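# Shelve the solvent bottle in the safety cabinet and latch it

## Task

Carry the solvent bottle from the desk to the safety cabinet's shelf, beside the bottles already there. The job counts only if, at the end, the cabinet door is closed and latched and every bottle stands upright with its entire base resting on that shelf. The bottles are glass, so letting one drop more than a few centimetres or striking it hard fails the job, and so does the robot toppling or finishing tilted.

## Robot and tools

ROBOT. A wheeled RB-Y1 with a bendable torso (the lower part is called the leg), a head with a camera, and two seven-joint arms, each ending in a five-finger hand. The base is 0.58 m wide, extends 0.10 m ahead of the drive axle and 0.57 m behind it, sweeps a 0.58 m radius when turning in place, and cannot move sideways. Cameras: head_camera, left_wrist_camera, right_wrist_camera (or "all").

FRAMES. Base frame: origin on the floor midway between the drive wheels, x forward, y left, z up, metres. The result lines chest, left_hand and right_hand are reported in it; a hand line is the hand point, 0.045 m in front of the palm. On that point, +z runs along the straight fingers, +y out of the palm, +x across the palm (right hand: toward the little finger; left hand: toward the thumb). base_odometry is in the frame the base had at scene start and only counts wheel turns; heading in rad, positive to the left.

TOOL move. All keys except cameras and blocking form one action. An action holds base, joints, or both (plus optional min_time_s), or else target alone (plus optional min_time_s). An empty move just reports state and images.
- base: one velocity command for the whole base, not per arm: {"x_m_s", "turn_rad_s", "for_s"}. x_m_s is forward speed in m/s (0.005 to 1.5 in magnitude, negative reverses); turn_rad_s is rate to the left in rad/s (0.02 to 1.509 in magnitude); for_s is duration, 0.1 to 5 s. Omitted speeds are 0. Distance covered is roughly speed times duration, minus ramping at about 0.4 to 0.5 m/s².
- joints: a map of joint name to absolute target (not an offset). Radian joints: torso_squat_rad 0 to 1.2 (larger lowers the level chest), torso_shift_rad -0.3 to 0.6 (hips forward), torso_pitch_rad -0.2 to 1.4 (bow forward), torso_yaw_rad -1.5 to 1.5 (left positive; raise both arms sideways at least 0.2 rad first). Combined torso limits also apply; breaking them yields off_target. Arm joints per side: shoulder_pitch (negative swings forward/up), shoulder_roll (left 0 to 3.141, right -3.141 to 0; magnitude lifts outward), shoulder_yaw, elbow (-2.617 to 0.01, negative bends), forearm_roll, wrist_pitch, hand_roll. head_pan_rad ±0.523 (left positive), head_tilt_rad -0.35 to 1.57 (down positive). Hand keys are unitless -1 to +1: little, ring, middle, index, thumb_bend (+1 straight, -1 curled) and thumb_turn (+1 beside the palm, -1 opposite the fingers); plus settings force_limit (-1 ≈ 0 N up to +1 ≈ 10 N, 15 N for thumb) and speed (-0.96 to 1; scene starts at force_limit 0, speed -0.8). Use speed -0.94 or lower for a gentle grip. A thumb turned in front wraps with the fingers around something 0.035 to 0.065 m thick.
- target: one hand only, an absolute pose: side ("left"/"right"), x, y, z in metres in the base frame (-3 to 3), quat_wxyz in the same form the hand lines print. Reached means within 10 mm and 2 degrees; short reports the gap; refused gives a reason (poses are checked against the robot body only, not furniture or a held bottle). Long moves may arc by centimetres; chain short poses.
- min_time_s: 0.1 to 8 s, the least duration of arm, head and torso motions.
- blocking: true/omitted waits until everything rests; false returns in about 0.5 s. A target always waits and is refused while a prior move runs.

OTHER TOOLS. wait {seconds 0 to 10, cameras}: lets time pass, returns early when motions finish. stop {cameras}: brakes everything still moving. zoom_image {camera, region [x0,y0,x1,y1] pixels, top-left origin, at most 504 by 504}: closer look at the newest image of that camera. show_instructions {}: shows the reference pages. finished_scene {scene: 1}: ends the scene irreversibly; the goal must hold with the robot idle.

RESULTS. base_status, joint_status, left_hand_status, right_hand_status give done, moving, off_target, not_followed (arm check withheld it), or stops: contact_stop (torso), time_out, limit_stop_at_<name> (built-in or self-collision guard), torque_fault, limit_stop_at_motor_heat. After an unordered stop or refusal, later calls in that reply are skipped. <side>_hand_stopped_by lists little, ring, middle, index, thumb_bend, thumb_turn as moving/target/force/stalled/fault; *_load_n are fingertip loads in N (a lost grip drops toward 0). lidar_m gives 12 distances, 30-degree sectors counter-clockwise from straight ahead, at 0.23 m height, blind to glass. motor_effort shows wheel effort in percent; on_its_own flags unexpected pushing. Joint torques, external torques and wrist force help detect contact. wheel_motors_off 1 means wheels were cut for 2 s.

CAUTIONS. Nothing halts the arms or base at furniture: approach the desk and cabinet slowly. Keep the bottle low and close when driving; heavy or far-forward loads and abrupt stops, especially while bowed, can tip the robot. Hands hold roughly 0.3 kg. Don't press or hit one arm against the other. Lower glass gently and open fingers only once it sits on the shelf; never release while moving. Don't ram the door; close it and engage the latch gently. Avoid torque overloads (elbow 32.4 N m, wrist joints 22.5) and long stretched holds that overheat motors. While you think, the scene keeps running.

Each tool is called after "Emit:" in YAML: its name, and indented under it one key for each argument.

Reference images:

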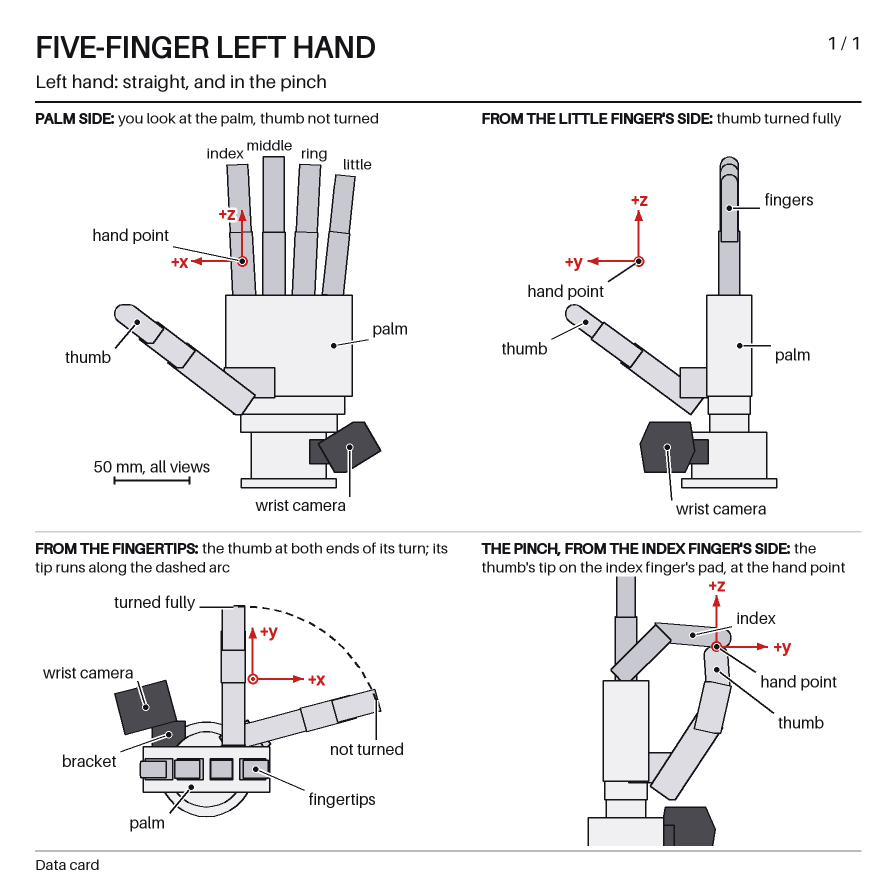

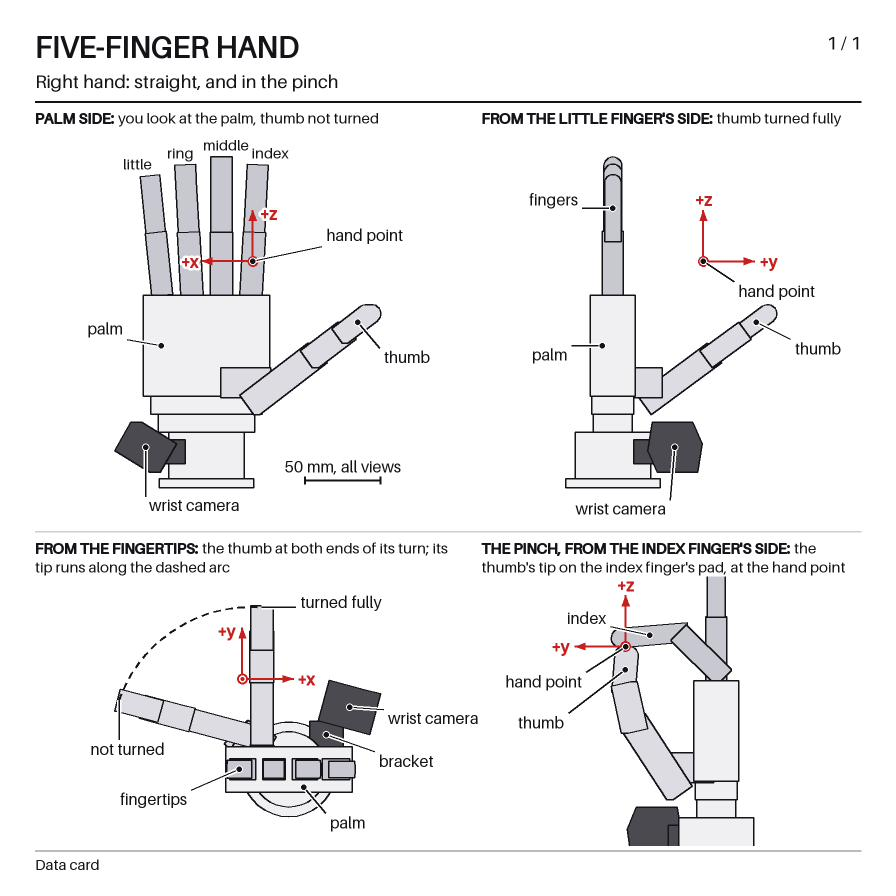

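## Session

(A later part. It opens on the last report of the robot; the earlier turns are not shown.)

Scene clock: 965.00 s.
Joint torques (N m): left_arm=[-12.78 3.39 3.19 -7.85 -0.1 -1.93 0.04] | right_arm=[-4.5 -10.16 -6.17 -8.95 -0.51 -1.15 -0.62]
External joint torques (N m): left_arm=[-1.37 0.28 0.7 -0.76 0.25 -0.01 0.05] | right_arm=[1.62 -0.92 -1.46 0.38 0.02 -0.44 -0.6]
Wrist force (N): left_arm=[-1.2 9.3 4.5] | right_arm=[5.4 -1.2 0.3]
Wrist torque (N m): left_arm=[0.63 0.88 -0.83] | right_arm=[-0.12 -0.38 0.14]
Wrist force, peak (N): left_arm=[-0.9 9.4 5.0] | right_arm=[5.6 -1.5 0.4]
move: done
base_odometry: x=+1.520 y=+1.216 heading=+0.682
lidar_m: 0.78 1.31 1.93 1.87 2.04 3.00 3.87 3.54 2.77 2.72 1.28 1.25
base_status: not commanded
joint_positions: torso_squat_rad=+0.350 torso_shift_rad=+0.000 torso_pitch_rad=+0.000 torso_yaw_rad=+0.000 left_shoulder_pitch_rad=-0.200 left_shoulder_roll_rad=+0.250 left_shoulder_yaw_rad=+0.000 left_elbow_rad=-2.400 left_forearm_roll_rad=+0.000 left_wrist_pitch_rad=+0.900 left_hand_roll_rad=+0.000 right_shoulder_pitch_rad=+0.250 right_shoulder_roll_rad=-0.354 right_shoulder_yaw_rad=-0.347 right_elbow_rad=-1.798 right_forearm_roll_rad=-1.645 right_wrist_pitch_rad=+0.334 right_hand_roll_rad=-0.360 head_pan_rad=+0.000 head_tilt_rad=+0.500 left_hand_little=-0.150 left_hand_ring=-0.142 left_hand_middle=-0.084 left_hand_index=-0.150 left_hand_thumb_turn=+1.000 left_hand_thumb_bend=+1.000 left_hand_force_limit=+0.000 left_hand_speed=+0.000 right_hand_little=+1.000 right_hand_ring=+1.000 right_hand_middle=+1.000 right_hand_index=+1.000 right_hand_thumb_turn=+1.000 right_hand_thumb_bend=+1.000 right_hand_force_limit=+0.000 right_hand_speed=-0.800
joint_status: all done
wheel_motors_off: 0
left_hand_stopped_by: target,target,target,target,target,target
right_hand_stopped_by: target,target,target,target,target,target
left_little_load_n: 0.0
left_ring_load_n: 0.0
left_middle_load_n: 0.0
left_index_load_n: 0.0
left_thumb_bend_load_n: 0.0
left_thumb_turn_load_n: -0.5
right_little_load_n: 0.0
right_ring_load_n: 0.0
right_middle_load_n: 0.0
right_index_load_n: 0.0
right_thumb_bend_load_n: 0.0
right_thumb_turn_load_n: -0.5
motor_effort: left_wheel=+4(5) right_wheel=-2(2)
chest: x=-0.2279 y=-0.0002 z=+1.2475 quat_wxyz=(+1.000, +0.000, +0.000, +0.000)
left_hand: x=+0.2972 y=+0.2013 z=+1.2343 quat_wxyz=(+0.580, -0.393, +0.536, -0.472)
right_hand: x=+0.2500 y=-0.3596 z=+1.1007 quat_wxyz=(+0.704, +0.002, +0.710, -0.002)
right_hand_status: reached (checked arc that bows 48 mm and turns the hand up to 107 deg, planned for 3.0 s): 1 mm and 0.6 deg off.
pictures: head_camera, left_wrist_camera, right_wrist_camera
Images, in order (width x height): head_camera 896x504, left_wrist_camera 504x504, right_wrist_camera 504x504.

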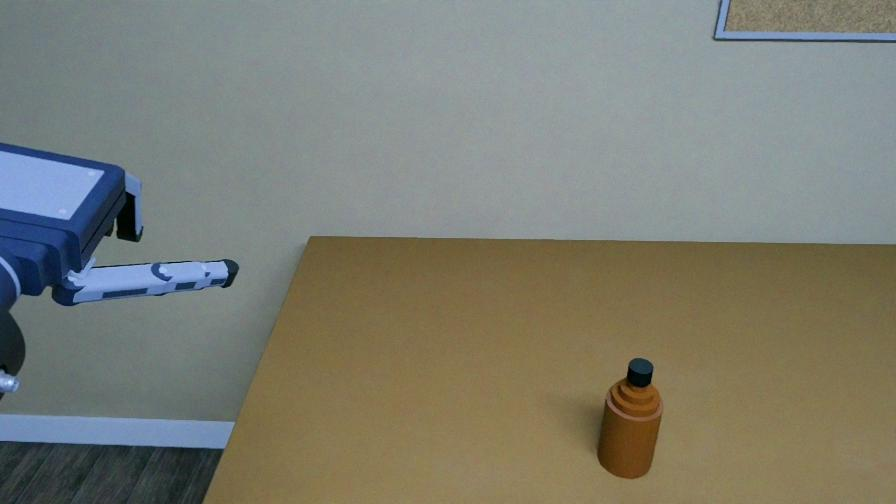

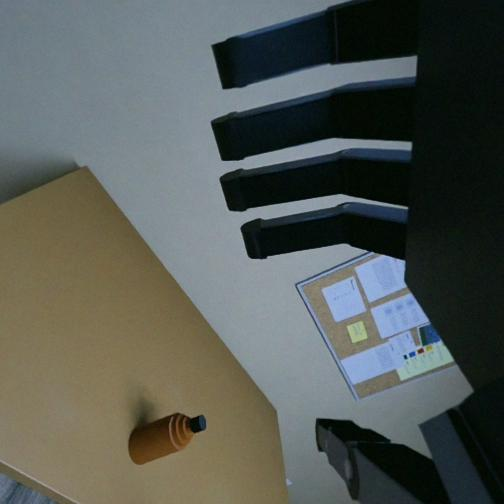

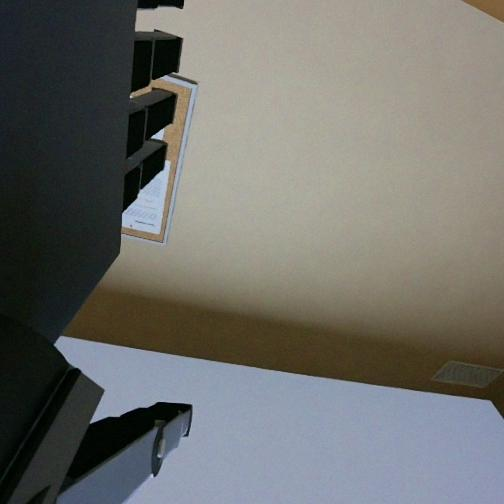

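Emit:
move:
  joints: {"torso_squat_rad": 0.8}
  cameras: ["head_camera","right_wrist_camera"]

Scene clock: 975.73 s.
Joint torques (N m): left_arm=[-12.72 3.3 3.25 -7.59 0.02 -1.82 0] | right_arm=[-4.48 -10.67 -6.25 -8.93 -0.43 -1.19 -0.42]
External joint torques (N m): left_arm=[-1.3 0.19 0.76 -0.49 0.37 0.1 0.01] | right_arm=[1.66 -1.43 -1.54 0.41 0.1 -0.48 -0.4]
Wrist force (N): left_arm=[-0.8 9.0 4.3] | right_arm=[5.4 -1.1 -0.1]
Wrist torque (N m): left_arm=[0.56 0.80 -0.75] | right_arm=[-0.07 -0.39 0.13]
Wrist force, peak (N): left_arm=[-0.4 9.3 4.9] | right_arm=[5.9 -1.4 0.6]
move: done
base_odometry: x=+1.520 y=+1.216 heading=+0.682
lidar_m: 0.77 1.31 1.93 1.86 2.04 2.99 3.87 3.54 2.77 2.73 1.28 1.25
base_status: not commanded
joint_positions: torso_squat_rad=+0.800 torso_shift_rad=+0.000 torso_pitch_rad=+0.000 torso_yaw_rad=+0.000 left_shoulder_pitch_rad=-0.200 left_shoulder_roll_rad=+0.250 left_shoulder_yaw_rad=+0.000 left_elbow_rad=-2.400 left_forearm_roll_rad=+0.000 left_wrist_pitch_rad=+0.900 left_hand_roll_rad=+0.000 right_shoulder_pitch_rad=+0.250 right_shoulder_roll_rad=-0.354 right_shoulder_yaw_rad=-0.347 right_elbow_rad=-1.798 right_forearm_roll_rad=-1.645 right_wrist_pitch_rad=+0.334 right_hand_roll_rad=-0.360 head_pan_rad=+0.000 head_tilt_rad=+0.500 left_hand_little=-0.150 left_hand_ring=-0.142 left_hand_middle=-0.084 left_hand_index=-0.150 left_hand_thumb_turn=+1.000 left_hand_thumb_bend=+1.000 left_hand_force_limit=+0.000 left_hand_speed=+0.000 right_hand_little=+1.000 right_hand_ring=+1.000 right_hand_middle=+1.000 right_hand_index=+1.000 right_hand_thumb_turn=+1.000 right_hand_thumb_bend=+1.000 right_hand_force_limit=+0.000 right_hand_speed=-0.800
joint_status: all done
wheel_motors_off: 0
left_hand_stopped_by: target,target,target,target,target,target
right_hand_stopped_by: target,target,target,target,target,target
left_little_load_n: 0.0
left_ring_load_n: 0.5
left_middle_load_n: 0.0
left_index_load_n: 0.0
left_thumb_bend_load_n: 0.0
left_thumb_turn_load_n: -0.5
right_little_load_n: 0.0
right_ring_load_n: 0.0
right_middle_load_n: 0.0
right_index_load_n: 0.0
right_thumb_bend_load_n: 0.0
right_thumb_turn_load_n: 0.0
motor_effort: left_wheel=+4(5) right_wheel=-1(2)
chest: x=-0.2281 y=-0.0002 z=+1.0776 quat_wxyz=(+1.000, +0.000, +0.000, +0.000)
left_hand: x=+0.2970 y=+0.2013 z=+1.0646 quat_wxyz=(+0.580, -0.392, +0.535, -0.472)
right_hand: x=+0.2499 y=-0.3596 z=+0.9310 quat_wxyz=(+0.704, +0.002, +0.710, -0.002)
Images, in order (width x height): head_camera 896x504, right_wrist_camera 504x504.

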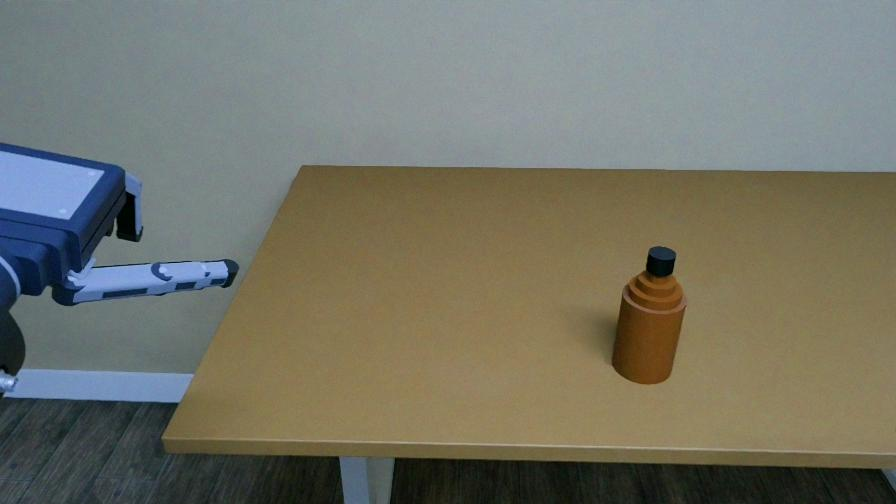

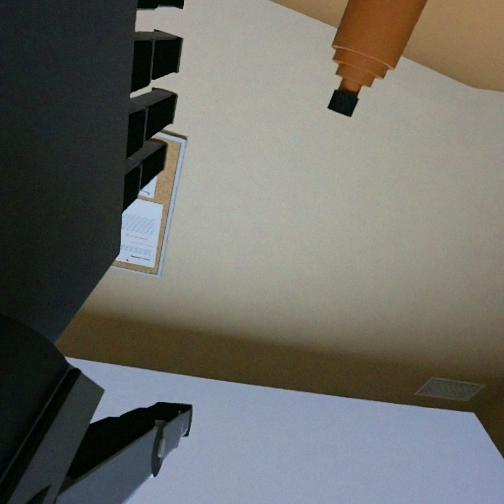

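Emit:
move:
  target: {"side":"right","x":0.22,"y":-0.38,"z":1.0,"quat_wxyz":[0.7071,0,0.7071,0]}
  min_time_s: 1.5
  cameras: []

Emit:
move:
  base: {"x_m_s": 0.15, "for_s": 1.5}
  joints: {"torso_squat_rad": 1.0, "head_tilt_rad": 0.7}
  cameras: ["head_camera","right_wrist_camera"]

Scene clock: 1061.70 s.
Joint torques (N m): left_arm=[-12.41 3.31 3.61 -7.8 0.05 -1.86 0.06] | right_arm=[-2.76 -11.37 -7.78 -8.5 -0.12 -1.94 -0.34]
External joint torques (N m): left_arm=[-0.99 0.2 1.11 -0.7 0.4 0.06 0.07] | right_arm=[1.56 -0.5 -1.18 -0.27 0.21 -0.56 -0.32]
Wrist force (N): left_arm=[-1.0 8.9 4.7] | right_arm=[5.2 -1.5 0.1]
Wrist torque (N m): left_arm=[0.55 0.86 -0.75] | right_arm=[-0.08 -0.31 0.11]
Wrist force, peak (N): left_arm=[-0.9 9.5 4.7] | right_arm=[5.9 -1.3 -0.2]
move: done
base_odometry: x=+1.520 y=+1.216 heading=+0.682
lidar_m: 0.78 1.31 1.92 1.88 2.02 3.00 3.88 3.55 2.77 2.73 1.28 1.24
base_status: not commanded
joint_positions: torso_squat_rad=+0.800 torso_shift_rad=+0.000 torso_pitch_rad=+0.000 torso_yaw_rad=+0.000 left_shoulder_pitch_rad=-0.200 left_shoulder_roll_rad=+0.250 left_shoulder_yaw_rad=+0.000 left_elbow_rad=-2.400 left_forearm_roll_rad=+0.000 left_wrist_pitch_rad=+0.900 left_hand_roll_rad=+0.000 right_shoulder_pitch_rad=+0.372 right_shoulder_roll_rad=-0.521 right_shoulder_yaw_rad=-0.413 right_elbow_rad=-1.999 right_forearm_roll_rad=-1.493 right_wrist_pitch_rad=+0.323 right_hand_roll_rad=-0.748 head_pan_rad=+0.000 head_tilt_rad=+0.500 left_hand_little=-0.150 left_hand_ring=-0.142 left_hand_middle=-0.084 left_hand_index=-0.150 left_hand_thumb_turn=+1.000 left_hand_thumb_bend=+1.000 left_hand_force_limit=+0.000 left_hand_speed=+0.000 right_hand_little=+1.000 right_hand_ring=+1.000 right_hand_middle=+1.000 right_hand_index=+1.000 right_hand_thumb_turn=+1.000 right_hand_thumb_bend=+1.000 right_hand_force_limit=+0.000 right_hand_speed=-0.800
joint_status: all done
wheel_motors_off: 0
left_hand_stopped_by: target,target,target,target,target,target
right_hand_stopped_by: target,target,target,target,target,target
left_little_load_n: 0.0
left_ring_load_n: 0.0
left_middle_load_n: 0.0
left_index_load_n: 0.0
left_thumb_bend_load_n: 0.0
left_thumb_turn_load_n: 0.0
right_little_load_n: 0.0
right_ring_load_n: 0.0
right_middle_load_n: 0.0
right_index_load_n: 0.0
right_thumb_bend_load_n: 0.0
right_thumb_turn_load_n: 0.0
motor_effort: left_wheel=+4(4) right_wheel=-2(2)
chest: x=-0.2281 y=-0.0002 z=+1.0776 quat_wxyz=(+1.000, +0.000, +0.000, +0.000)
left_hand: x=+0.2971 y=+0.2013 z=+1.0646 quat_wxyz=(+0.580, -0.392, +0.535, -0.472)
right_hand: x=+0.2200 y=-0.3798 z=+1.0002 quat_wxyz=(+0.712, -0.003, +0.703, +0.003)
right_hand_status: reached (checked arc that bows 9 mm and turns the hand up to 2 deg, planned for 1.5 s): 0 mm and 0.9 deg off.

Scene clock: 1063.97 s.
Joint torques (N m): left_arm=[-12.39 3.25 3.27 -7.19 0.03 -1.88 0.03] | right_arm=[-3.6 -10.84 -7.64 -8.31 -0.06 -1.85 -0.39]
External joint torques (N m): left_arm=[-0.98 0.14 0.77 -0.1 0.38 0.04 0.04] | right_arm=[0.7 0.03 -1.03 -0.08 0.27 -0.47 -0.36]
Wrist force (N): left_arm=[-0.6 8.6 4.8] | right_arm=[4.9 -1.4 0.4]
Wrist torque (N m): left_arm=[0.48 0.78 -0.72] | right_arm=[-0.12 -0.28 0.14]
Wrist force, peak (N): left_arm=[-0.9 9.3 4.9] | right_arm=[5.7 -1.4 0.3]
move: done
base_odometry: x=+1.695 y=+1.358 heading=+0.683
lidar_m: 0.55 0.55 1.59 1.85 1.99 2.97 4.13 3.57 2.79 2.75 1.17 1.02
base_status: done (sent for 1.5 of 1.5 s)
joint_positions: torso_squat_rad=+1.000 torso_shift_rad=+0.000 torso_pitch_rad=+0.000 torso_yaw_rad=+0.000 left_shoulder_pitch_rad=-0.200 left_shoulder_roll_rad=+0.250 left_shoulder_yaw_rad=+0.000 left_elbow_rad=-2.400 left_forearm_roll_rad=+0.000 left_wrist_pitch_rad=+0.900 left_hand_roll_rad=+0.000 right_shoulder_pitch_rad=+0.372 right_shoulder_roll_rad=-0.521 right_shoulder_yaw_rad=-0.413 right_elbow_rad=-1.999 right_forearm_roll_rad=-1.493 right_wrist_pitch_rad=+0.323 right_hand_roll_rad=-0.748 head_pan_rad=+0.000 head_tilt_rad=+0.700 left_hand_little=-0.150 left_hand_ring=-0.142 left_hand_middle=-0.084 left_hand_index=-0.150 left_hand_thumb_turn=+1.000 left_hand_thumb_bend=+1.000 left_hand_force_limit=+0.000 left_hand_speed=+0.000 right_hand_little=+1.000 right_hand_ring=+1.000 right_hand_middle=+1.000 right_hand_index=+1.000 right_hand_thumb_turn=+1.000 right_hand_thumb_bend=+1.000 right_hand_force_limit=+0.000 right_hand_speed=-0.800
joint_status: all done
wheel_motors_off: 0
left_hand_stopped_by: target,target,target,target,target,target
right_hand_stopped_by: target,target,target,target,target,target
left_little_load_n: 0.0
left_ring_load_n: 0.0
left_middle_load_n: 0.0
left_index_load_n: 0.0
left_thumb_bend_load_n: 0.0
left_thumb_turn_load_n: 0.0
right_little_load_n: -0.5
right_ring_load_n: 0.0
right_middle_load_n: 0.0
right_index_load_n: -0.5
right_thumb_bend_load_n: 0.0
right_thumb_turn_load_n: 0.0
motor_effort: left_wheel=+3(24) right_wheel=-5(20)
chest: x=-0.2279 y=-0.0002 z=+0.9681 quat_wxyz=(+1.000, +0.000, +0.000, +0.000)
left_hand: x=+0.2972 y=+0.2012 z=+0.9551 quat_wxyz=(+0.580, -0.392, +0.535, -0.472)
right_hand: x=+0.2201 y=-0.3798 z=+0.8906 quat_wxyz=(+0.711, -0.003, +0.703, +0.003)
Images, in order (width x height): head_camera 896x504, right_wrist_camera 504x504.

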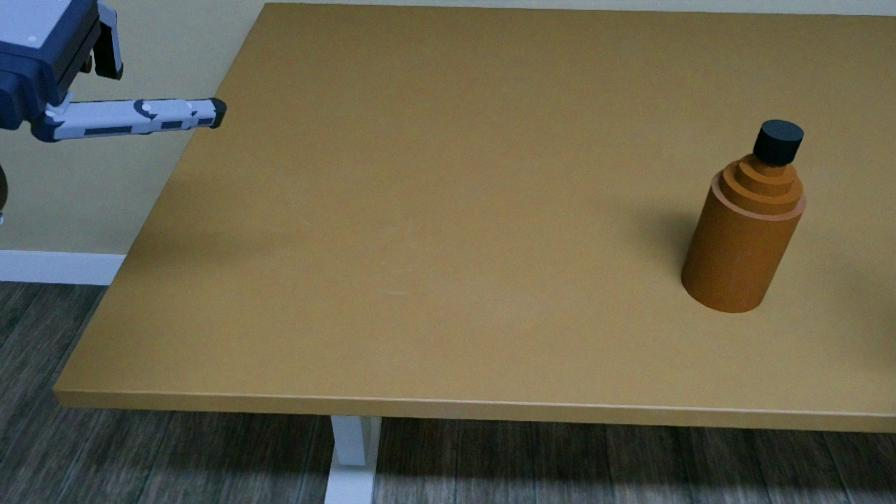

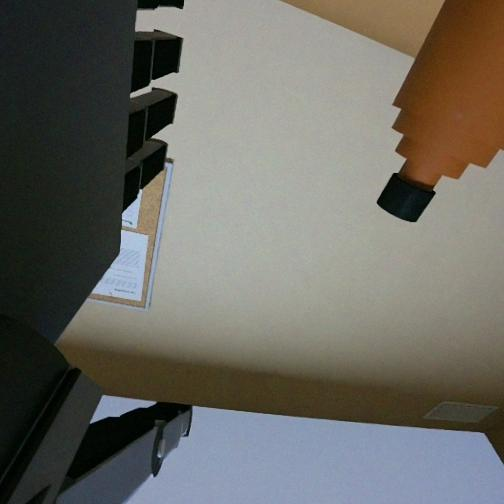

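Emit:
move:
  target: {"side":"right","x":0.34,"y":-0.39,"z":0.89,"quat_wxyz":[0.7071,0,0.7071,0]}
  min_time_s: 2
  cameras: ["head_camera","right_wrist_camera"]

Scene clock: 1223.03 s.
Joint torques (N m): left_arm=[-12.41 3.1 3.52 -7.17 -0.01 -1.86 0.21] | right_arm=[-13.94 -14.42 -4.91 -7.88 -0.03 -2.14 -0.53]
External joint torques (N m): left_arm=[-1 -0.01 1.02 -0.08 0.34 0.05 0.22] | right_arm=[-2.4 -0.95 1.4 0.76 0.21 -0.6 -0.51]
Wrist force (N): left_arm=[-0.7 8.4 4.6] | right_arm=[5.3 -1.4 0.0]
Wrist torque (N m): left_arm=[0.47 0.81 -0.75] | right_arm=[-0.10 -0.35 0.13]
Wrist force, peak (N): left_arm=[-0.8 9.3 4.8] | right_arm=[5.9 -1.1 -0.1]
move: done
base_odometry: x=+1.695 y=+1.358 heading=+0.683
lidar_m: 0.55 0.57 1.58 1.84 1.99 2.98 4.15 3.57 2.79 2.75 1.17 1.02
base_status: not commanded
joint_positions: torso_squat_rad=+1.000 torso_shift_rad=+0.000 torso_pitch_rad=+0.000 torso_yaw_rad=+0.000 left_shoulder_pitch_rad=-0.200 left_shoulder_roll_rad=+0.250 left_shoulder_yaw_rad=+0.000 left_elbow_rad=-2.400 left_forearm_roll_rad=+0.000 left_wrist_pitch_rad=+0.900 left_hand_roll_rad=+0.000 right_shoulder_pitch_rad=-0.054 right_shoulder_roll_rad=-0.603 right_shoulder_yaw_rad=-0.277 right_elbow_rad=-1.596 right_forearm_roll_rad=-1.306 right_wrist_pitch_rad=+0.300 right_hand_roll_rad=-0.864 head_pan_rad=+0.000 head_tilt_rad=+0.700 left_hand_little=-0.150 left_hand_ring=-0.142 left_hand_middle=-0.084 left_hand_index=-0.150 left_hand_thumb_turn=+1.000 left_hand_thumb_bend=+1.000 left_hand_force_limit=+0.000 left_hand_speed=+0.000 right_hand_little=+1.000 right_hand_ring=+1.000 right_hand_middle=+1.000 right_hand_index=+1.000 right_hand_thumb_turn=+1.000 right_hand_thumb_bend=+1.000 right_hand_force_limit=+0.000 right_hand_speed=-0.800
joint_status: all done
wheel_motors_off: 0
left_hand_stopped_by: target,target,target,target,target,target
right_hand_stopped_by: target,target,target,target,target,target
left_little_load_n: 0.0
left_ring_load_n: 0.0
left_middle_load_n: 0.0
left_index_load_n: 0.0
left_thumb_bend_load_n: 0.0
left_thumb_turn_load_n: -0.5
right_little_load_n: 0.0
right_ring_load_n: -0.5
right_middle_load_n: 0.0
right_index_load_n: 0.0
right_thumb_bend_load_n: 0.0
right_thumb_turn_load_n: 0.0
motor_effort: left_wheel=+5(5) right_wheel=-4(5)
chest: x=-0.2280 y=-0.0002 z=+0.9681 quat_wxyz=(+1.000, +0.000, +0.000, +0.000)
left_hand: x=+0.2972 y=+0.2012 z=+0.9551 quat_wxyz=(+0.580, -0.392, +0.535, -0.472)
right_hand: x=+0.3398 y=-0.3901 z=+0.8899 quat_wxyz=(+0.707, +0.000, +0.707, +0.000)
right_hand_status: reached (checked arc that bows 10 mm and turns the hand up to 1 deg, planned for 2.0 s): 0 mm and 0.1 deg off.
Images, in order (width x height): head_camera 896x504, right_wrist_camera 504x504.

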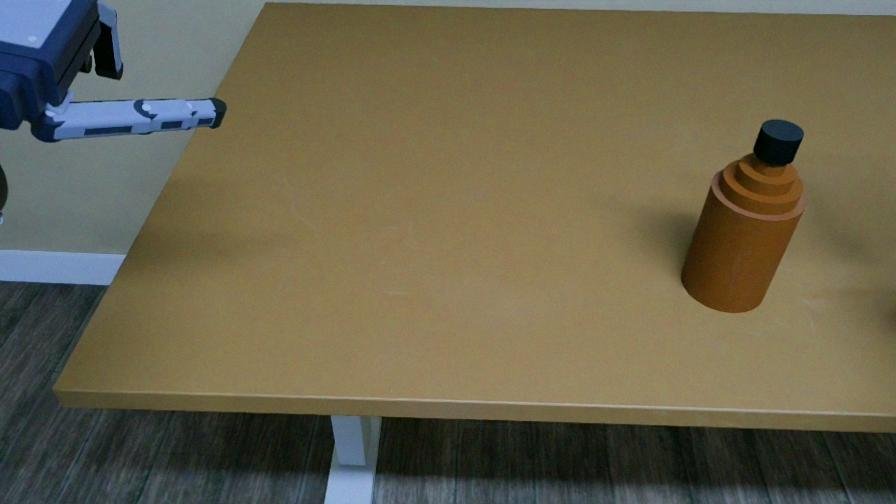

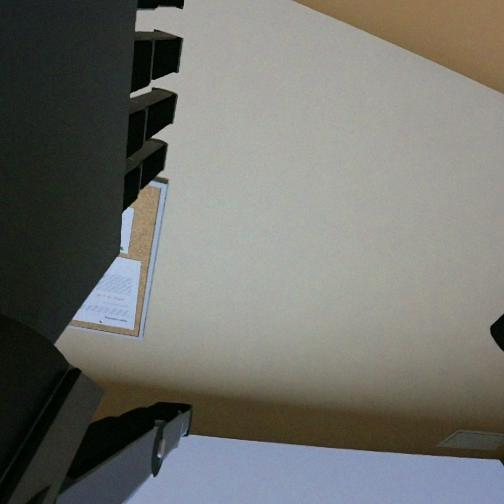

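Emit:
move:
  joints: {"head_pan_rad": -0.35}
  cameras: ["head_camera"]

Scene clock: 1233.53 s.
Joint torques (N m): left_arm=[-12.78 3.28 3.42 -7.24 -0.04 -1.9 0.05] | right_arm=[-13.18 -14.87 -4.77 -7.78 0.17 -2.01 -0.37]
External joint torques (N m): left_arm=[-1.37 0.17 0.93 -0.15 0.31 0.02 0.06] | right_arm=[-1.64 -1.4 1.54 0.86 0.41 -0.47 -0.35]
Wrist force (N): left_arm=[-0.8 9.1 4.7] | right_arm=[5.0 -1.4 0.3]
Wrist torque (N m): left_arm=[0.59 0.82 -0.79] | right_arm=[-0.13 -0.31 0.09]
Wrist force, peak (N): left_arm=[-0.7 9.0 5.2] | right_arm=[5.7 -1.7 0.6]
move: done
base_odometry: x=+1.695 y=+1.358 heading=+0.683
lidar_m: 0.55 0.57 1.59 1.85 1.99 2.97 4.14 3.57 2.79 2.75 1.17 1.01
base_status: not commanded
joint_positions: torso_squat_rad=+1.000 torso_shift_rad=+0.000 torso_pitch_rad=+0.000 torso_yaw_rad=+0.000 left_shoulder_pitch_rad=-0.200 left_shoulder_roll_rad=+0.250 left_shoulder_yaw_rad=+0.000 left_elbow_rad=-2.400 left_forearm_roll_rad=+0.000 left_wrist_pitch_rad=+0.900 left_hand_roll_rad=+0.000 right_shoulder_pitch_rad=-0.054 right_shoulder_roll_rad=-0.603 right_shoulder_yaw_rad=-0.277 right_elbow_rad=-1.596 right_forearm_roll_rad=-1.306 right_wrist_pitch_rad=+0.300 right_hand_roll_rad=-0.864 head_pan_rad=-0.350 head_tilt_rad=+0.700 left_hand_little=-0.150 left_hand_ring=-0.142 left_hand_middle=-0.084 left_hand_index=-0.150 left_hand_thumb_turn=+1.000 left_hand_thumb_bend=+1.000 left_hand_force_limit=+0.000 left_hand_speed=+0.000 right_hand_little=+1.000 right_hand_ring=+1.000 right_hand_middle=+1.000 right_hand_index=+1.000 right_hand_thumb_turn=+1.000 right_hand_thumb_bend=+1.000 right_hand_force_limit=+0.000 right_hand_speed=-0.800
joint_status: all done
wheel_motors_off: 0
left_hand_stopped_by: target,target,target,target,target,target
right_hand_stopped_by: target,target,target,target,target,target
left_little_load_n: 0.0
left_ring_load_n: 0.0
left_middle_load_n: 0.0
left_index_load_n: 0.0
left_thumb_bend_load_n: 0.0
left_thumb_turn_load_n: -0.5
right_little_load_n: 0.0
right_ring_load_n: 0.0
right_middle_load_n: 0.0
right_index_load_n: 0.0
right_thumb_bend_load_n: 0.0
right_thumb_turn_load_n: -0.5
motor_effort: left_wheel=+2(5) right_wheel=-4(4)
chest: x=-0.2280 y=-0.0002 z=+0.9681 quat_wxyz=(+1.000, +0.000, +0.000, +0.000)
left_hand: x=+0.2972 y=+0.2012 z=+0.9551 quat_wxyz=(+0.580, -0.392, +0.535, -0.472)
right_hand: x=+0.3398 y=-0.3901 z=+0.8899 quat_wxyz=(+0.707, +0.000, +0.707, +0.000)
Images, in order (width x height): head_camera 896x504.

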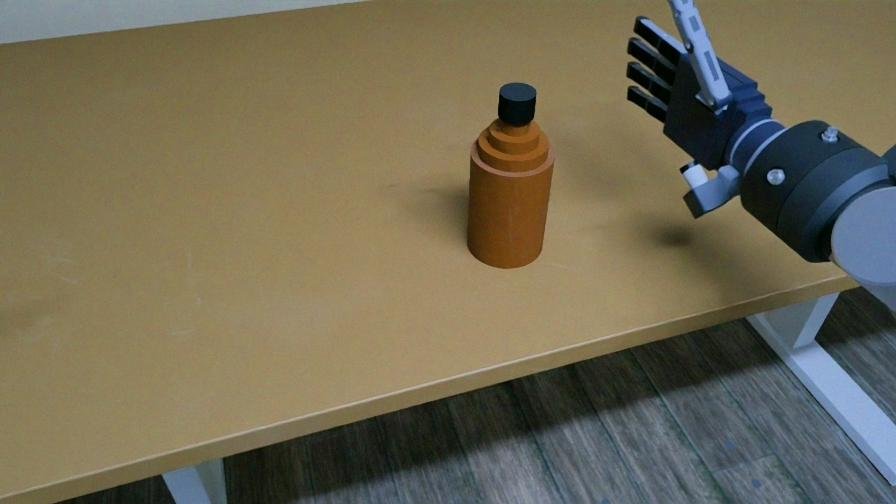

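Emit:
move:
  target: {"side":"right","x":0.2,"y":-0.38,"z":0.87,"quat_wxyz":[0.6088,0,0.7934,0]}
  min_time_s: 2
  cameras: []

Emit:
move:
  joints: {"right_hand_thumb_turn": -1.0, "right_hand_speed": 0.0}
  cameras: []

Emit:
move:
  target: {"side":"right","x":0.2,"y":-0.28,"z":0.83,"quat_wxyz":[0.6088,0,0.7934,0]}
  min_time_s: 2
  cameras: ["head_camera","right_wrist_camera"]

Scene clock: 1321.47 s.
Joint torques (N m): left_arm=[-12.42 3.05 3.3 -7.18 -0.05 -1.8 0.06] | right_arm=[-1.53 -12.04 -8.57 -7.29 0.18 -2.06 -0.55]
External joint torques (N m): left_arm=[-1.01 -0.06 0.81 -0.09 0.29 0.12 0.07] | right_arm=[1.55 -0.87 -1.21 -0.24 0.24 -0.13 -0.53]
Wrist force (N): left_arm=[-0.7 8.6 4.7] | right_arm=[5.3 -1.1 1.2]
Wrist torque (N m): left_arm=[0.49 0.80 -0.77] | right_arm=[-0.14 -0.39 0.12]
Wrist force, peak (N): left_arm=[-0.9 9.3 4.8] | right_arm=[5.8 -1.5 1.0]
move: done
base_odometry: x=+1.695 y=+1.358 heading=+0.683
lidar_m: 0.55 0.56 1.58 1.85 1.98 2.98 4.15 3.57 2.80 2.75 1.17 1.01
base_status: not commanded
joint_positions: torso_squat_rad=+1.000 torso_shift_rad=+0.000 torso_pitch_rad=+0.000 torso_yaw_rad=+0.000 left_shoulder_pitch_rad=-0.200 left_shoulder_roll_rad=+0.250 left_shoulder_yaw_rad=+0.000 left_elbow_rad=-2.400 left_forearm_roll_rad=+0.000 left_wrist_pitch_rad=+0.900 left_hand_roll_rad=+0.000 right_shoulder_pitch_rad=+0.457 right_shoulder_roll_rad=-0.621 right_shoulder_yaw_rad=-0.499 right_elbow_rad=-2.184 right_forearm_roll_rad=-1.022 right_wrist_pitch_rad=+0.614 right_hand_roll_rad=-1.370 head_pan_rad=-0.350 head_tilt_rad=+0.700 left_hand_little=-0.150 left_hand_ring=-0.142 left_hand_middle=-0.084 left_hand_index=-0.150 left_hand_thumb_turn=+1.000 left_hand_thumb_bend=+1.000 left_hand_force_limit=+0.000 left_hand_speed=+0.000 right_hand_little=+1.000 right_hand_ring=+1.000 right_hand_middle=+1.000 right_hand_index=+1.000 right_hand_thumb_turn=+1.000 right_hand_thumb_bend=+1.000 right_hand_force_limit=+0.000 right_hand_speed=-0.800
joint_status: all done
wheel_motors_off: 0
left_hand_stopped_by: target,target,target,target,target,target
right_hand_stopped_by: target,target,target,target,target,target
left_little_load_n: 0.0
left_ring_load_n: 0.0
left_middle_load_n: 0.0
left_index_load_n: 0.0
left_thumb_bend_load_n: 0.0
left_thumb_turn_load_n: 0.0
right_little_load_n: 0.0
right_ring_load_n: 0.0
right_middle_load_n: 0.0
right_index_load_n: 0.0
right_thumb_bend_load_n: 0.0
right_thumb_turn_load_n: -0.5
motor_effort: left_wheel=+4(5) right_wheel=-4(5)
chest: x=-0.2280 y=-0.0002 z=+0.9681 quat_wxyz=(+1.000, +0.000, +0.000, +0.000)
left_hand: x=+0.2972 y=+0.2012 z=+0.9551 quat_wxyz=(+0.580, -0.392, +0.535, -0.472)
right_hand: x=+0.2001 y=-0.3800 z=+0.8700 quat_wxyz=(+0.609, +0.000, +0.793, +0.000)
right_hand_status: reached (checked arc that bows 15 mm and turns the hand up to 15 deg, planned for 2.0 s): 0 mm and 0.1 deg off.

Scene clock: 1323.00 s.
Joint torques (N m): left_arm=[-12.51 3.45 3.43 -7.42 0.03 -1.74 0.07] | right_arm=[-1.1 -11.82 -8.71 -7.55 0.04 -2.05 -0.47]
External joint torques (N m): left_arm=[-1.09 0.34 0.94 -0.32 0.38 0.18 0.08] | right_arm=[1.98 -0.66 -1.36 -0.51 0.1 -0.12 -0.45]
Wrist force (N): left_arm=[-0.7 8.7 4.3] | right_arm=[5.2 -1.0 1.3]
Wrist torque (N m): left_arm=[0.53 0.79 -0.76] | right_arm=[-0.09 -0.38 0.12]
Wrist force, peak (N): left_arm=[-0.9 9.1 4.9] | right_arm=[5.6 -1.4 1.5]
move: done
base_odometry: x=+1.695 y=+1.358 heading=+0.683
lidar_m: 0.56 0.57 1.58 1.85 1.99 2.98 4.15 3.58 2.79 2.75 1.17 1.02
base_status: not commanded
joint_positions: torso_squat_rad=+1.000 torso_shift_rad=+0.000 torso_pitch_rad=+0.000 torso_yaw_rad=+0.000 left_shoulder_pitch_rad=-0.200 left_shoulder_roll_rad=+0.250 left_shoulder_yaw_rad=+0.000 left_elbow_rad=-2.400 left_forearm_roll_rad=+0.000 left_wrist_pitch_rad=+0.900 left_hand_roll_rad=+0.000 right_shoulder_pitch_rad=+0.457 right_shoulder_roll_rad=-0.621 right_shoulder_yaw_rad=-0.499 right_elbow_rad=-2.184 right_forearm_roll_rad=-1.022 right_wrist_pitch_rad=+0.614 right_hand_roll_rad=-1.370 head_pan_rad=-0.350 head_tilt_rad=+0.700 left_hand_little=-0.150 left_hand_ring=-0.142 left_hand_middle=-0.084 left_hand_index=-0.150 left_hand_thumb_turn=+1.000 left_hand_thumb_bend=+1.000 left_hand_force_limit=+0.000 left_hand_speed=+0.000 right_hand_little=+1.000 right_hand_ring=+1.000 right_hand_middle=+1.000 right_hand_index=+1.000 right_hand_thumb_turn=-1.000 right_hand_thumb_bend=+1.000 right_hand_force_limit=+0.000 right_hand_speed=+0.000
joint_status: all done
wheel_motors_off: 0
left_hand_stopped_by: target,target,target,target,target,target
right_hand_stopped_by: target,target,target,target,target,target
left_little_load_n: 0.0
left_ring_load_n: 0.0
left_middle_load_n: 0.0
left_index_load_n: 0.0
left_thumb_bend_load_n: 0.0
left_thumb_turn_load_n: 0.0
right_little_load_n: 0.0
right_ring_load_n: 0.0
right_middle_load_n: 0.0
right_index_load_n: 0.0
right_thumb_bend_load_n: 0.0
right_thumb_turn_load_n: 0.0
motor_effort: left_wheel=+4(5) right_wheel=-4(5)
chest: x=-0.2280 y=-0.0002 z=+0.9681 quat_wxyz=(+1.000, +0.000, +0.000, +0.000)
left_hand: x=+0.2972 y=+0.2012 z=+0.9551 quat_wxyz=(+0.580, -0.392, +0.535, -0.472)
right_hand: x=+0.2001 y=-0.3800 z=+0.8700 quat_wxyz=(+0.609, +0.000, +0.793, +0.000)

Scene clock: 1325.33 s.
Joint torques (N m): left_arm=[-12.39 3.29 3.29 -7.18 0.01 -1.89 0.14] | right_arm=[-4.63 -4.7 -3.06 -9.41 0.2 -1.87 -0.66]
External joint torques (N m): left_arm=[-0.98 0.18 0.8 -0.08 0.36 0.03 0.14] | right_arm=[-1.52 1.05 0.72 -0.27 0.26 0.06 -0.63]
Wrist force (N): left_arm=[-0.7 9.0 4.7] | right_arm=[5.0 -1.1 1.9]
Wrist torque (N m): left_arm=[0.57 0.81 -0.77] | right_arm=[-0.20 -0.38 0.12]
Wrist force, peak (N): left_arm=[-0.7 9.0 5.1] | right_arm=[5.5 -1.5 2.3]
move: done
base_odometry: x=+1.695 y=+1.358 heading=+0.683
lidar_m: 0.55 0.56 1.59 1.85 1.99 2.98 4.14 3.57 2.80 2.74 1.17 1.02
base_status: not commanded
joint_positions: torso_squat_rad=+1.000 torso_shift_rad=+0.000 torso_pitch_rad=+0.000 torso_yaw_rad=+0.000 left_shoulder_pitch_rad=-0.200 left_shoulder_roll_rad=+0.250 left_shoulder_yaw_rad=+0.000 left_elbow_rad=-2.400 left_forearm_roll_rad=+0.000 left_wrist_pitch_rad=+0.900 left_hand_roll_rad=+0.000 right_shoulder_pitch_rad=+0.442 right_shoulder_roll_rad=-0.284 right_shoulder_yaw_rad=-0.266 right_elbow_rad=-2.350 right_forearm_roll_rad=-0.611 right_wrist_pitch_rad=+0.670 right_hand_roll_rad=-1.396 head_pan_rad=-0.350 head_tilt_rad=+0.700 left_hand_little=-0.150 left_hand_ring=-0.142 left_hand_middle=-0.084 left_hand_index=-0.150 left_hand_thumb_turn=+1.000 left_hand_thumb_bend=+1.000 left_hand_force_limit=+0.000 left_hand_speed=+0.000 right_hand_little=+1.000 right_hand_ring=+1.000 right_hand_middle=+1.000 right_hand_index=+1.000 right_hand_thumb_turn=-1.000 right_hand_thumb_bend=+1.000 right_hand_force_limit=+0.000 right_hand_speed=+0.000
joint_status: all done
wheel_motors_off: 0
left_hand_stopped_by: target,target,target,target,target,target
right_hand_stopped_by: target,target,target,target,target,target
left_little_load_n: 0.0
left_ring_load_n: 0.0
left_middle_load_n: 0.0
left_index_load_n: 0.0
left_thumb_bend_load_n: 0.0
left_thumb_turn_load_n: 0.0
right_little_load_n: 0.0
right_ring_load_n: 0.0
right_middle_load_n: 0.0
right_index_load_n: 0.0
right_thumb_bend_load_n: 0.0
right_thumb_turn_load_n: -0.5
motor_effort: left_wheel=+1(6) right_wheel=-4(5)
chest: x=-0.2280 y=-0.0002 z=+0.9681 quat_wxyz=(+1.000, +0.000, +0.000, +0.000)
left_hand: x=+0.2972 y=+0.2012 z=+0.9551 quat_wxyz=(+0.580, -0.392, +0.535, -0.472)
right_hand: x=+0.1998 y=-0.2805 z=+0.8301 quat_wxyz=(+0.609, -0.001, +0.793, +0.001)
right_hand_status: reached (checked arc that bows 11 mm and turns the hand up to 2 deg, planned for 2.0 s): 1 mm and 0.2 deg off.
Images, in order (width x height): head_camera 896x504, right_wrist_camera 504x504.

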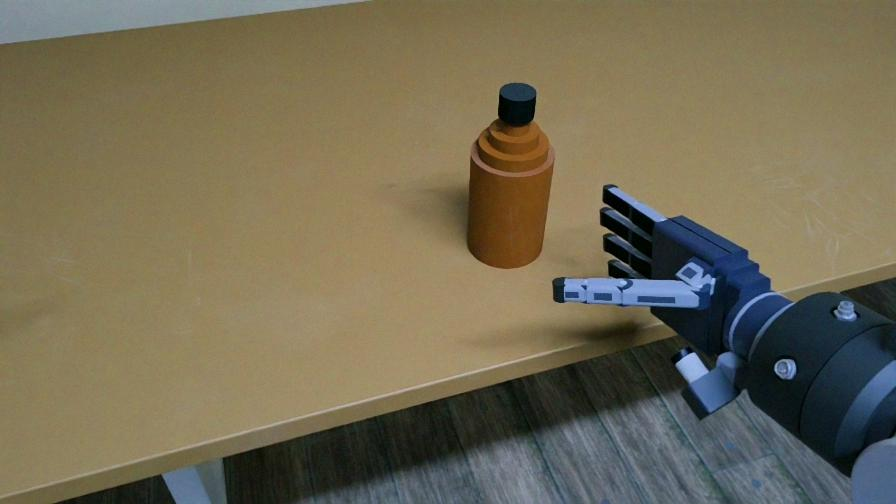

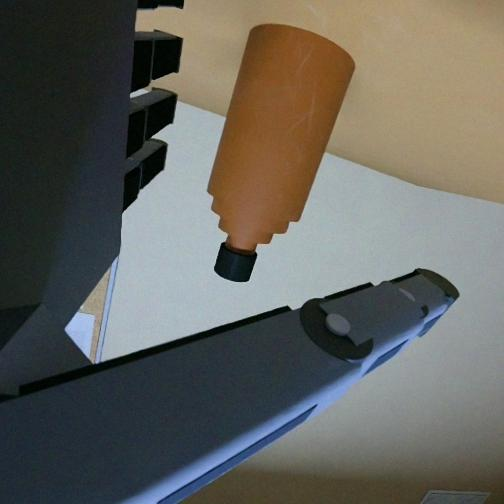

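Emit:
move:
  target: {"side":"right","x":0.25,"y":-0.268,"z":0.822,"quat_wxyz":[0.6088,0,0.7934,0]}
  min_time_s: 2
  cameras: ["head_camera","right_wrist_camera"]

Scene clock: 1355.90 s.
Joint torques (N m): left_arm=[-12.22 3.49 3.59 -7.23 0.02 -1.92 0.01] | right_arm=[-7.91 -4.18 -2.03 -8.9 0.24 -1.97 -0.46]
External joint torques (N m): left_arm=[-0.81 0.38 1.1 -0.14 0.36 0 0.02] | right_arm=[-1.69 1.19 0.94 0.55 0.3 -0.03 -0.44]
Wrist force (N): left_arm=[-0.8 8.8 4.5] | right_arm=[5.3 -1.4 1.6]
Wrist torque (N m): left_arm=[0.55 0.81 -0.79] | right_arm=[-0.19 -0.41 0.11]
Wrist force, peak (N): left_arm=[-0.9 9.3 4.8] | right_arm=[5.8 -1.1 1.6]
move: done
base_odometry: x=+1.695 y=+1.358 heading=+0.683
lidar_m: 0.55 0.56 1.57 1.85 1.99 2.97 4.15 3.57 2.80 2.75 1.17 1.01
base_status: not commanded
joint_positions: torso_squat_rad=+1.000 torso_shift_rad=+0.000 torso_pitch_rad=+0.000 torso_yaw_rad=+0.000 left_shoulder_pitch_rad=-0.200 left_shoulder_roll_rad=+0.250 left_shoulder_yaw_rad=+0.000 left_elbow_rad=-2.400 left_forearm_roll_rad=+0.000 left_wrist_pitch_rad=+0.900 left_hand_roll_rad=+0.000 right_shoulder_pitch_rad=+0.253 right_shoulder_roll_rad=-0.231 right_shoulder_yaw_rad=-0.223 right_elbow_rad=-2.215 right_forearm_roll_rad=-0.490 right_wrist_pitch_rad=+0.711 right_hand_roll_rad=-1.404 head_pan_rad=-0.350 head_tilt_rad=+0.700 left_hand_little=-0.150 left_hand_ring=-0.142 left_hand_middle=-0.084 left_hand_index=-0.150 left_hand_thumb_turn=+1.000 left_hand_thumb_bend=+1.000 left_hand_force_limit=+0.000 left_hand_speed=+0.000 right_hand_little=+1.000 right_hand_ring=+1.000 right_hand_middle=+1.000 right_hand_index=+1.000 right_hand_thumb_turn=-1.000 right_hand_thumb_bend=+1.000 right_hand_force_limit=+0.000 right_hand_speed=+0.000
joint_status: all done
wheel_motors_off: 0
left_hand_stopped_by: target,target,target,target,target,target
right_hand_stopped_by: target,target,target,target,target,target
left_little_load_n: 0.0
left_ring_load_n: 0.0
left_middle_load_n: 0.0
left_index_load_n: 0.0
left_thumb_bend_load_n: 0.0
left_thumb_turn_load_n: 0.0
right_little_load_n: 0.0
right_ring_load_n: 0.0
right_middle_load_n: 0.0
right_index_load_n: 0.0
right_thumb_bend_load_n: 0.0
right_thumb_turn_load_n: -0.5
motor_effort: left_wheel=+1(5) right_wheel=-4(5)
chest: x=-0.2280 y=-0.0002 z=+0.9681 quat_wxyz=(+1.000, +0.000, +0.000, +0.000)
left_hand: x=+0.2972 y=+0.2012 z=+0.9551 quat_wxyz=(+0.580, -0.392, +0.535, -0.472)
right_hand: x=+0.2492 y=-0.2680 z=+0.8221 quat_wxyz=(+0.609, +0.000, +0.794, +0.000)
right_hand_status: reached (checked arc that bows 7 mm and turns the hand up to 1 deg, planned for 2.0 s): 1 mm and 0.0 deg off.
Images, in order (width x height): head_camera 896x504, right_wrist_camera 504x504.

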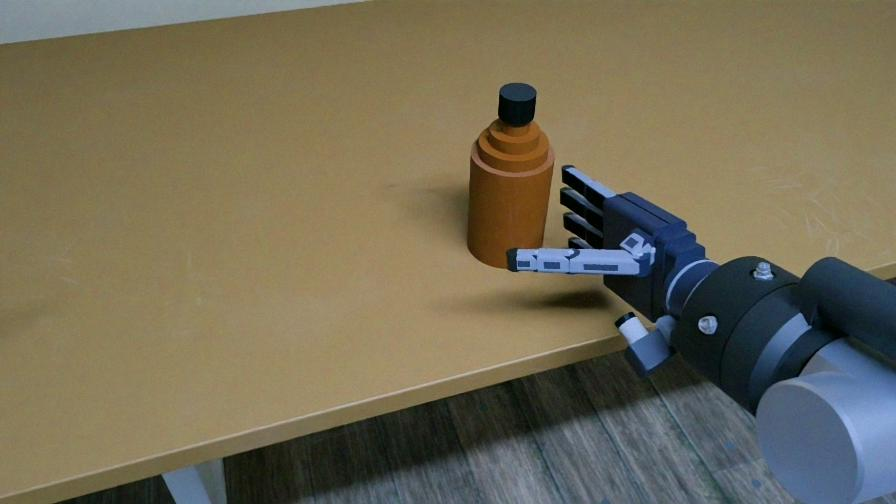

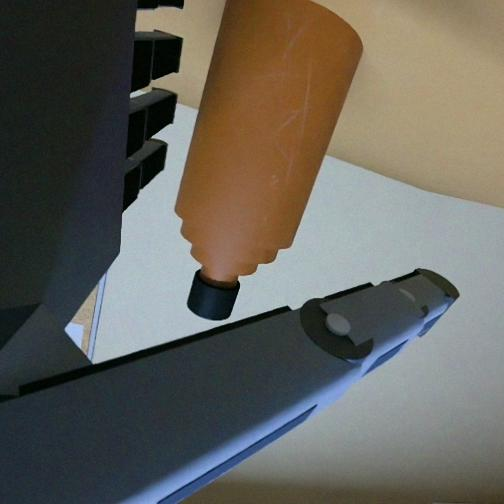

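Emit:
move:
  target: {"side":"right","x":0.29,"y":-0.265,"z":0.818,"quat_wxyz":[0.6088,0,0.7934,0]}
  min_time_s: 2
  cameras: ["head_camera","right_wrist_camera"]

Scene clock: 1409.17 s.
Joint torques (N m): left_arm=[-12.26 2.96 3.45 -7.2 0.08 -1.76 -0.01] | right_arm=[-11.29 -4.69 -1.68 -8.88 0.41 -2.59 -0.73]
External joint torques (N m): left_arm=[-0.84 -0.15 0.96 -0.11 0.43 0.16 0] | right_arm=[-2.6 0.95 1.01 0.7 0.47 -0.65 -0.7]
Wrist force (N): left_arm=[-0.9 8.6 4.6] | right_arm=[5.2 -1.1 1.8]
Wrist torque (N m): left_arm=[0.51 0.83 -0.77] | right_arm=[-0.16 -0.48 0.09]
Wrist force, peak (N): left_arm=[-0.4 9.0 5.3] | right_arm=[5.6 -1.1 2.0]
move: done
base_odometry: x=+1.695 y=+1.358 heading=+0.683
lidar_m: 0.56 0.57 1.58 1.85 1.99 2.97 4.15 3.58 2.80 2.75 1.17 1.01
base_status: not commanded
joint_positions: torso_squat_rad=+1.000 torso_shift_rad=+0.000 torso_pitch_rad=+0.000 torso_yaw_rad=+0.000 left_shoulder_pitch_rad=-0.200 left_shoulder_roll_rad=+0.250 left_shoulder_yaw_rad=+0.000 left_elbow_rad=-2.400 left_forearm_roll_rad=+0.000 left_wrist_pitch_rad=+0.900 left_hand_roll_rad=+0.000 right_shoulder_pitch_rad=+0.109 right_shoulder_roll_rad=-0.223 right_shoulder_yaw_rad=-0.214 right_elbow_rad=-2.076 right_forearm_roll_rad=-0.442 right_wrist_pitch_rad=+0.709 right_hand_roll_rad=-1.406 head_pan_rad=-0.350 head_tilt_rad=+0.700 left_hand_little=-0.150 left_hand_ring=-0.142 left_hand_middle=-0.084 left_hand_index=-0.150 left_hand_thumb_turn=+1.000 left_hand_thumb_bend=+1.000 left_hand_force_limit=+0.000 left_hand_speed=+0.000 right_hand_little=+1.000 right_hand_ring=+1.000 right_hand_middle=+1.000 right_hand_index=+1.000 right_hand_thumb_turn=-1.000 right_hand_thumb_bend=+1.000 right_hand_force_limit=+0.000 right_hand_speed=+0.000
joint_status: all done
wheel_motors_off: 0
left_hand_stopped_by: target,target,target,target,target,target
right_hand_stopped_by: target,target,target,target,target,target
left_little_load_n: 0.0
left_ring_load_n: 0.0
left_middle_load_n: 0.0
left_index_load_n: 0.0
left_thumb_bend_load_n: 0.0
left_thumb_turn_load_n: 0.0
right_little_load_n: 0.0
right_ring_load_n: 0.0
right_middle_load_n: 0.0
right_index_load_n: 0.0
right_thumb_bend_load_n: 0.0
right_thumb_turn_load_n: -0.5
motor_effort: left_wheel=+2(5) right_wheel=-4(5)
chest: x=-0.2280 y=-0.0002 z=+0.9681 quat_wxyz=(+1.000, +0.000, +0.000, +0.000)
left_hand: x=+0.2972 y=+0.2012 z=+0.9551 quat_wxyz=(+0.580, -0.392, +0.535, -0.472)
right_hand: x=+0.2895 y=-0.2653 z=+0.8179 quat_wxyz=(+0.609, +0.000, +0.794, +0.000)
right_hand_status: reached (checked arc that bows 2 mm and turns the hand up to 0 deg, planned for 2.0 s): 1 mm and 0.1 deg off.
Images, in order (width x height): head_camera 896x504, right_wrist_camera 504x504.

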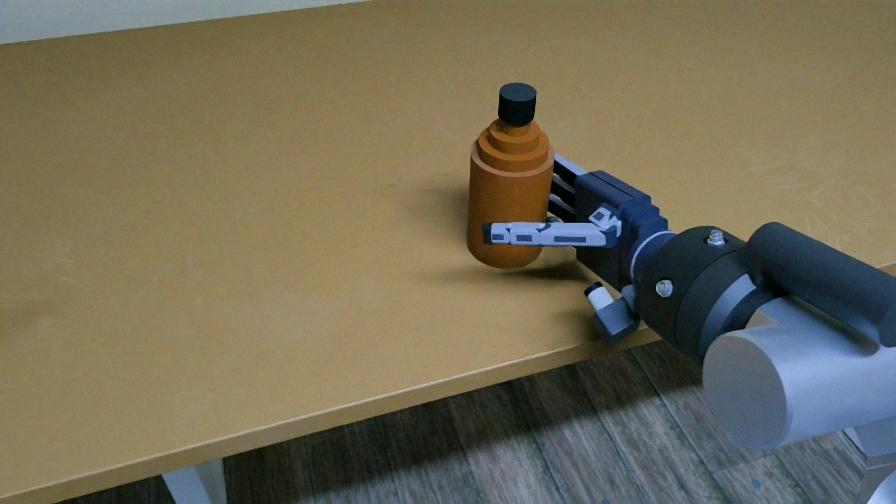

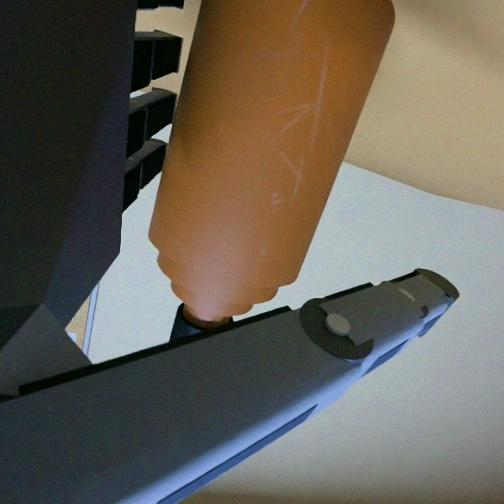

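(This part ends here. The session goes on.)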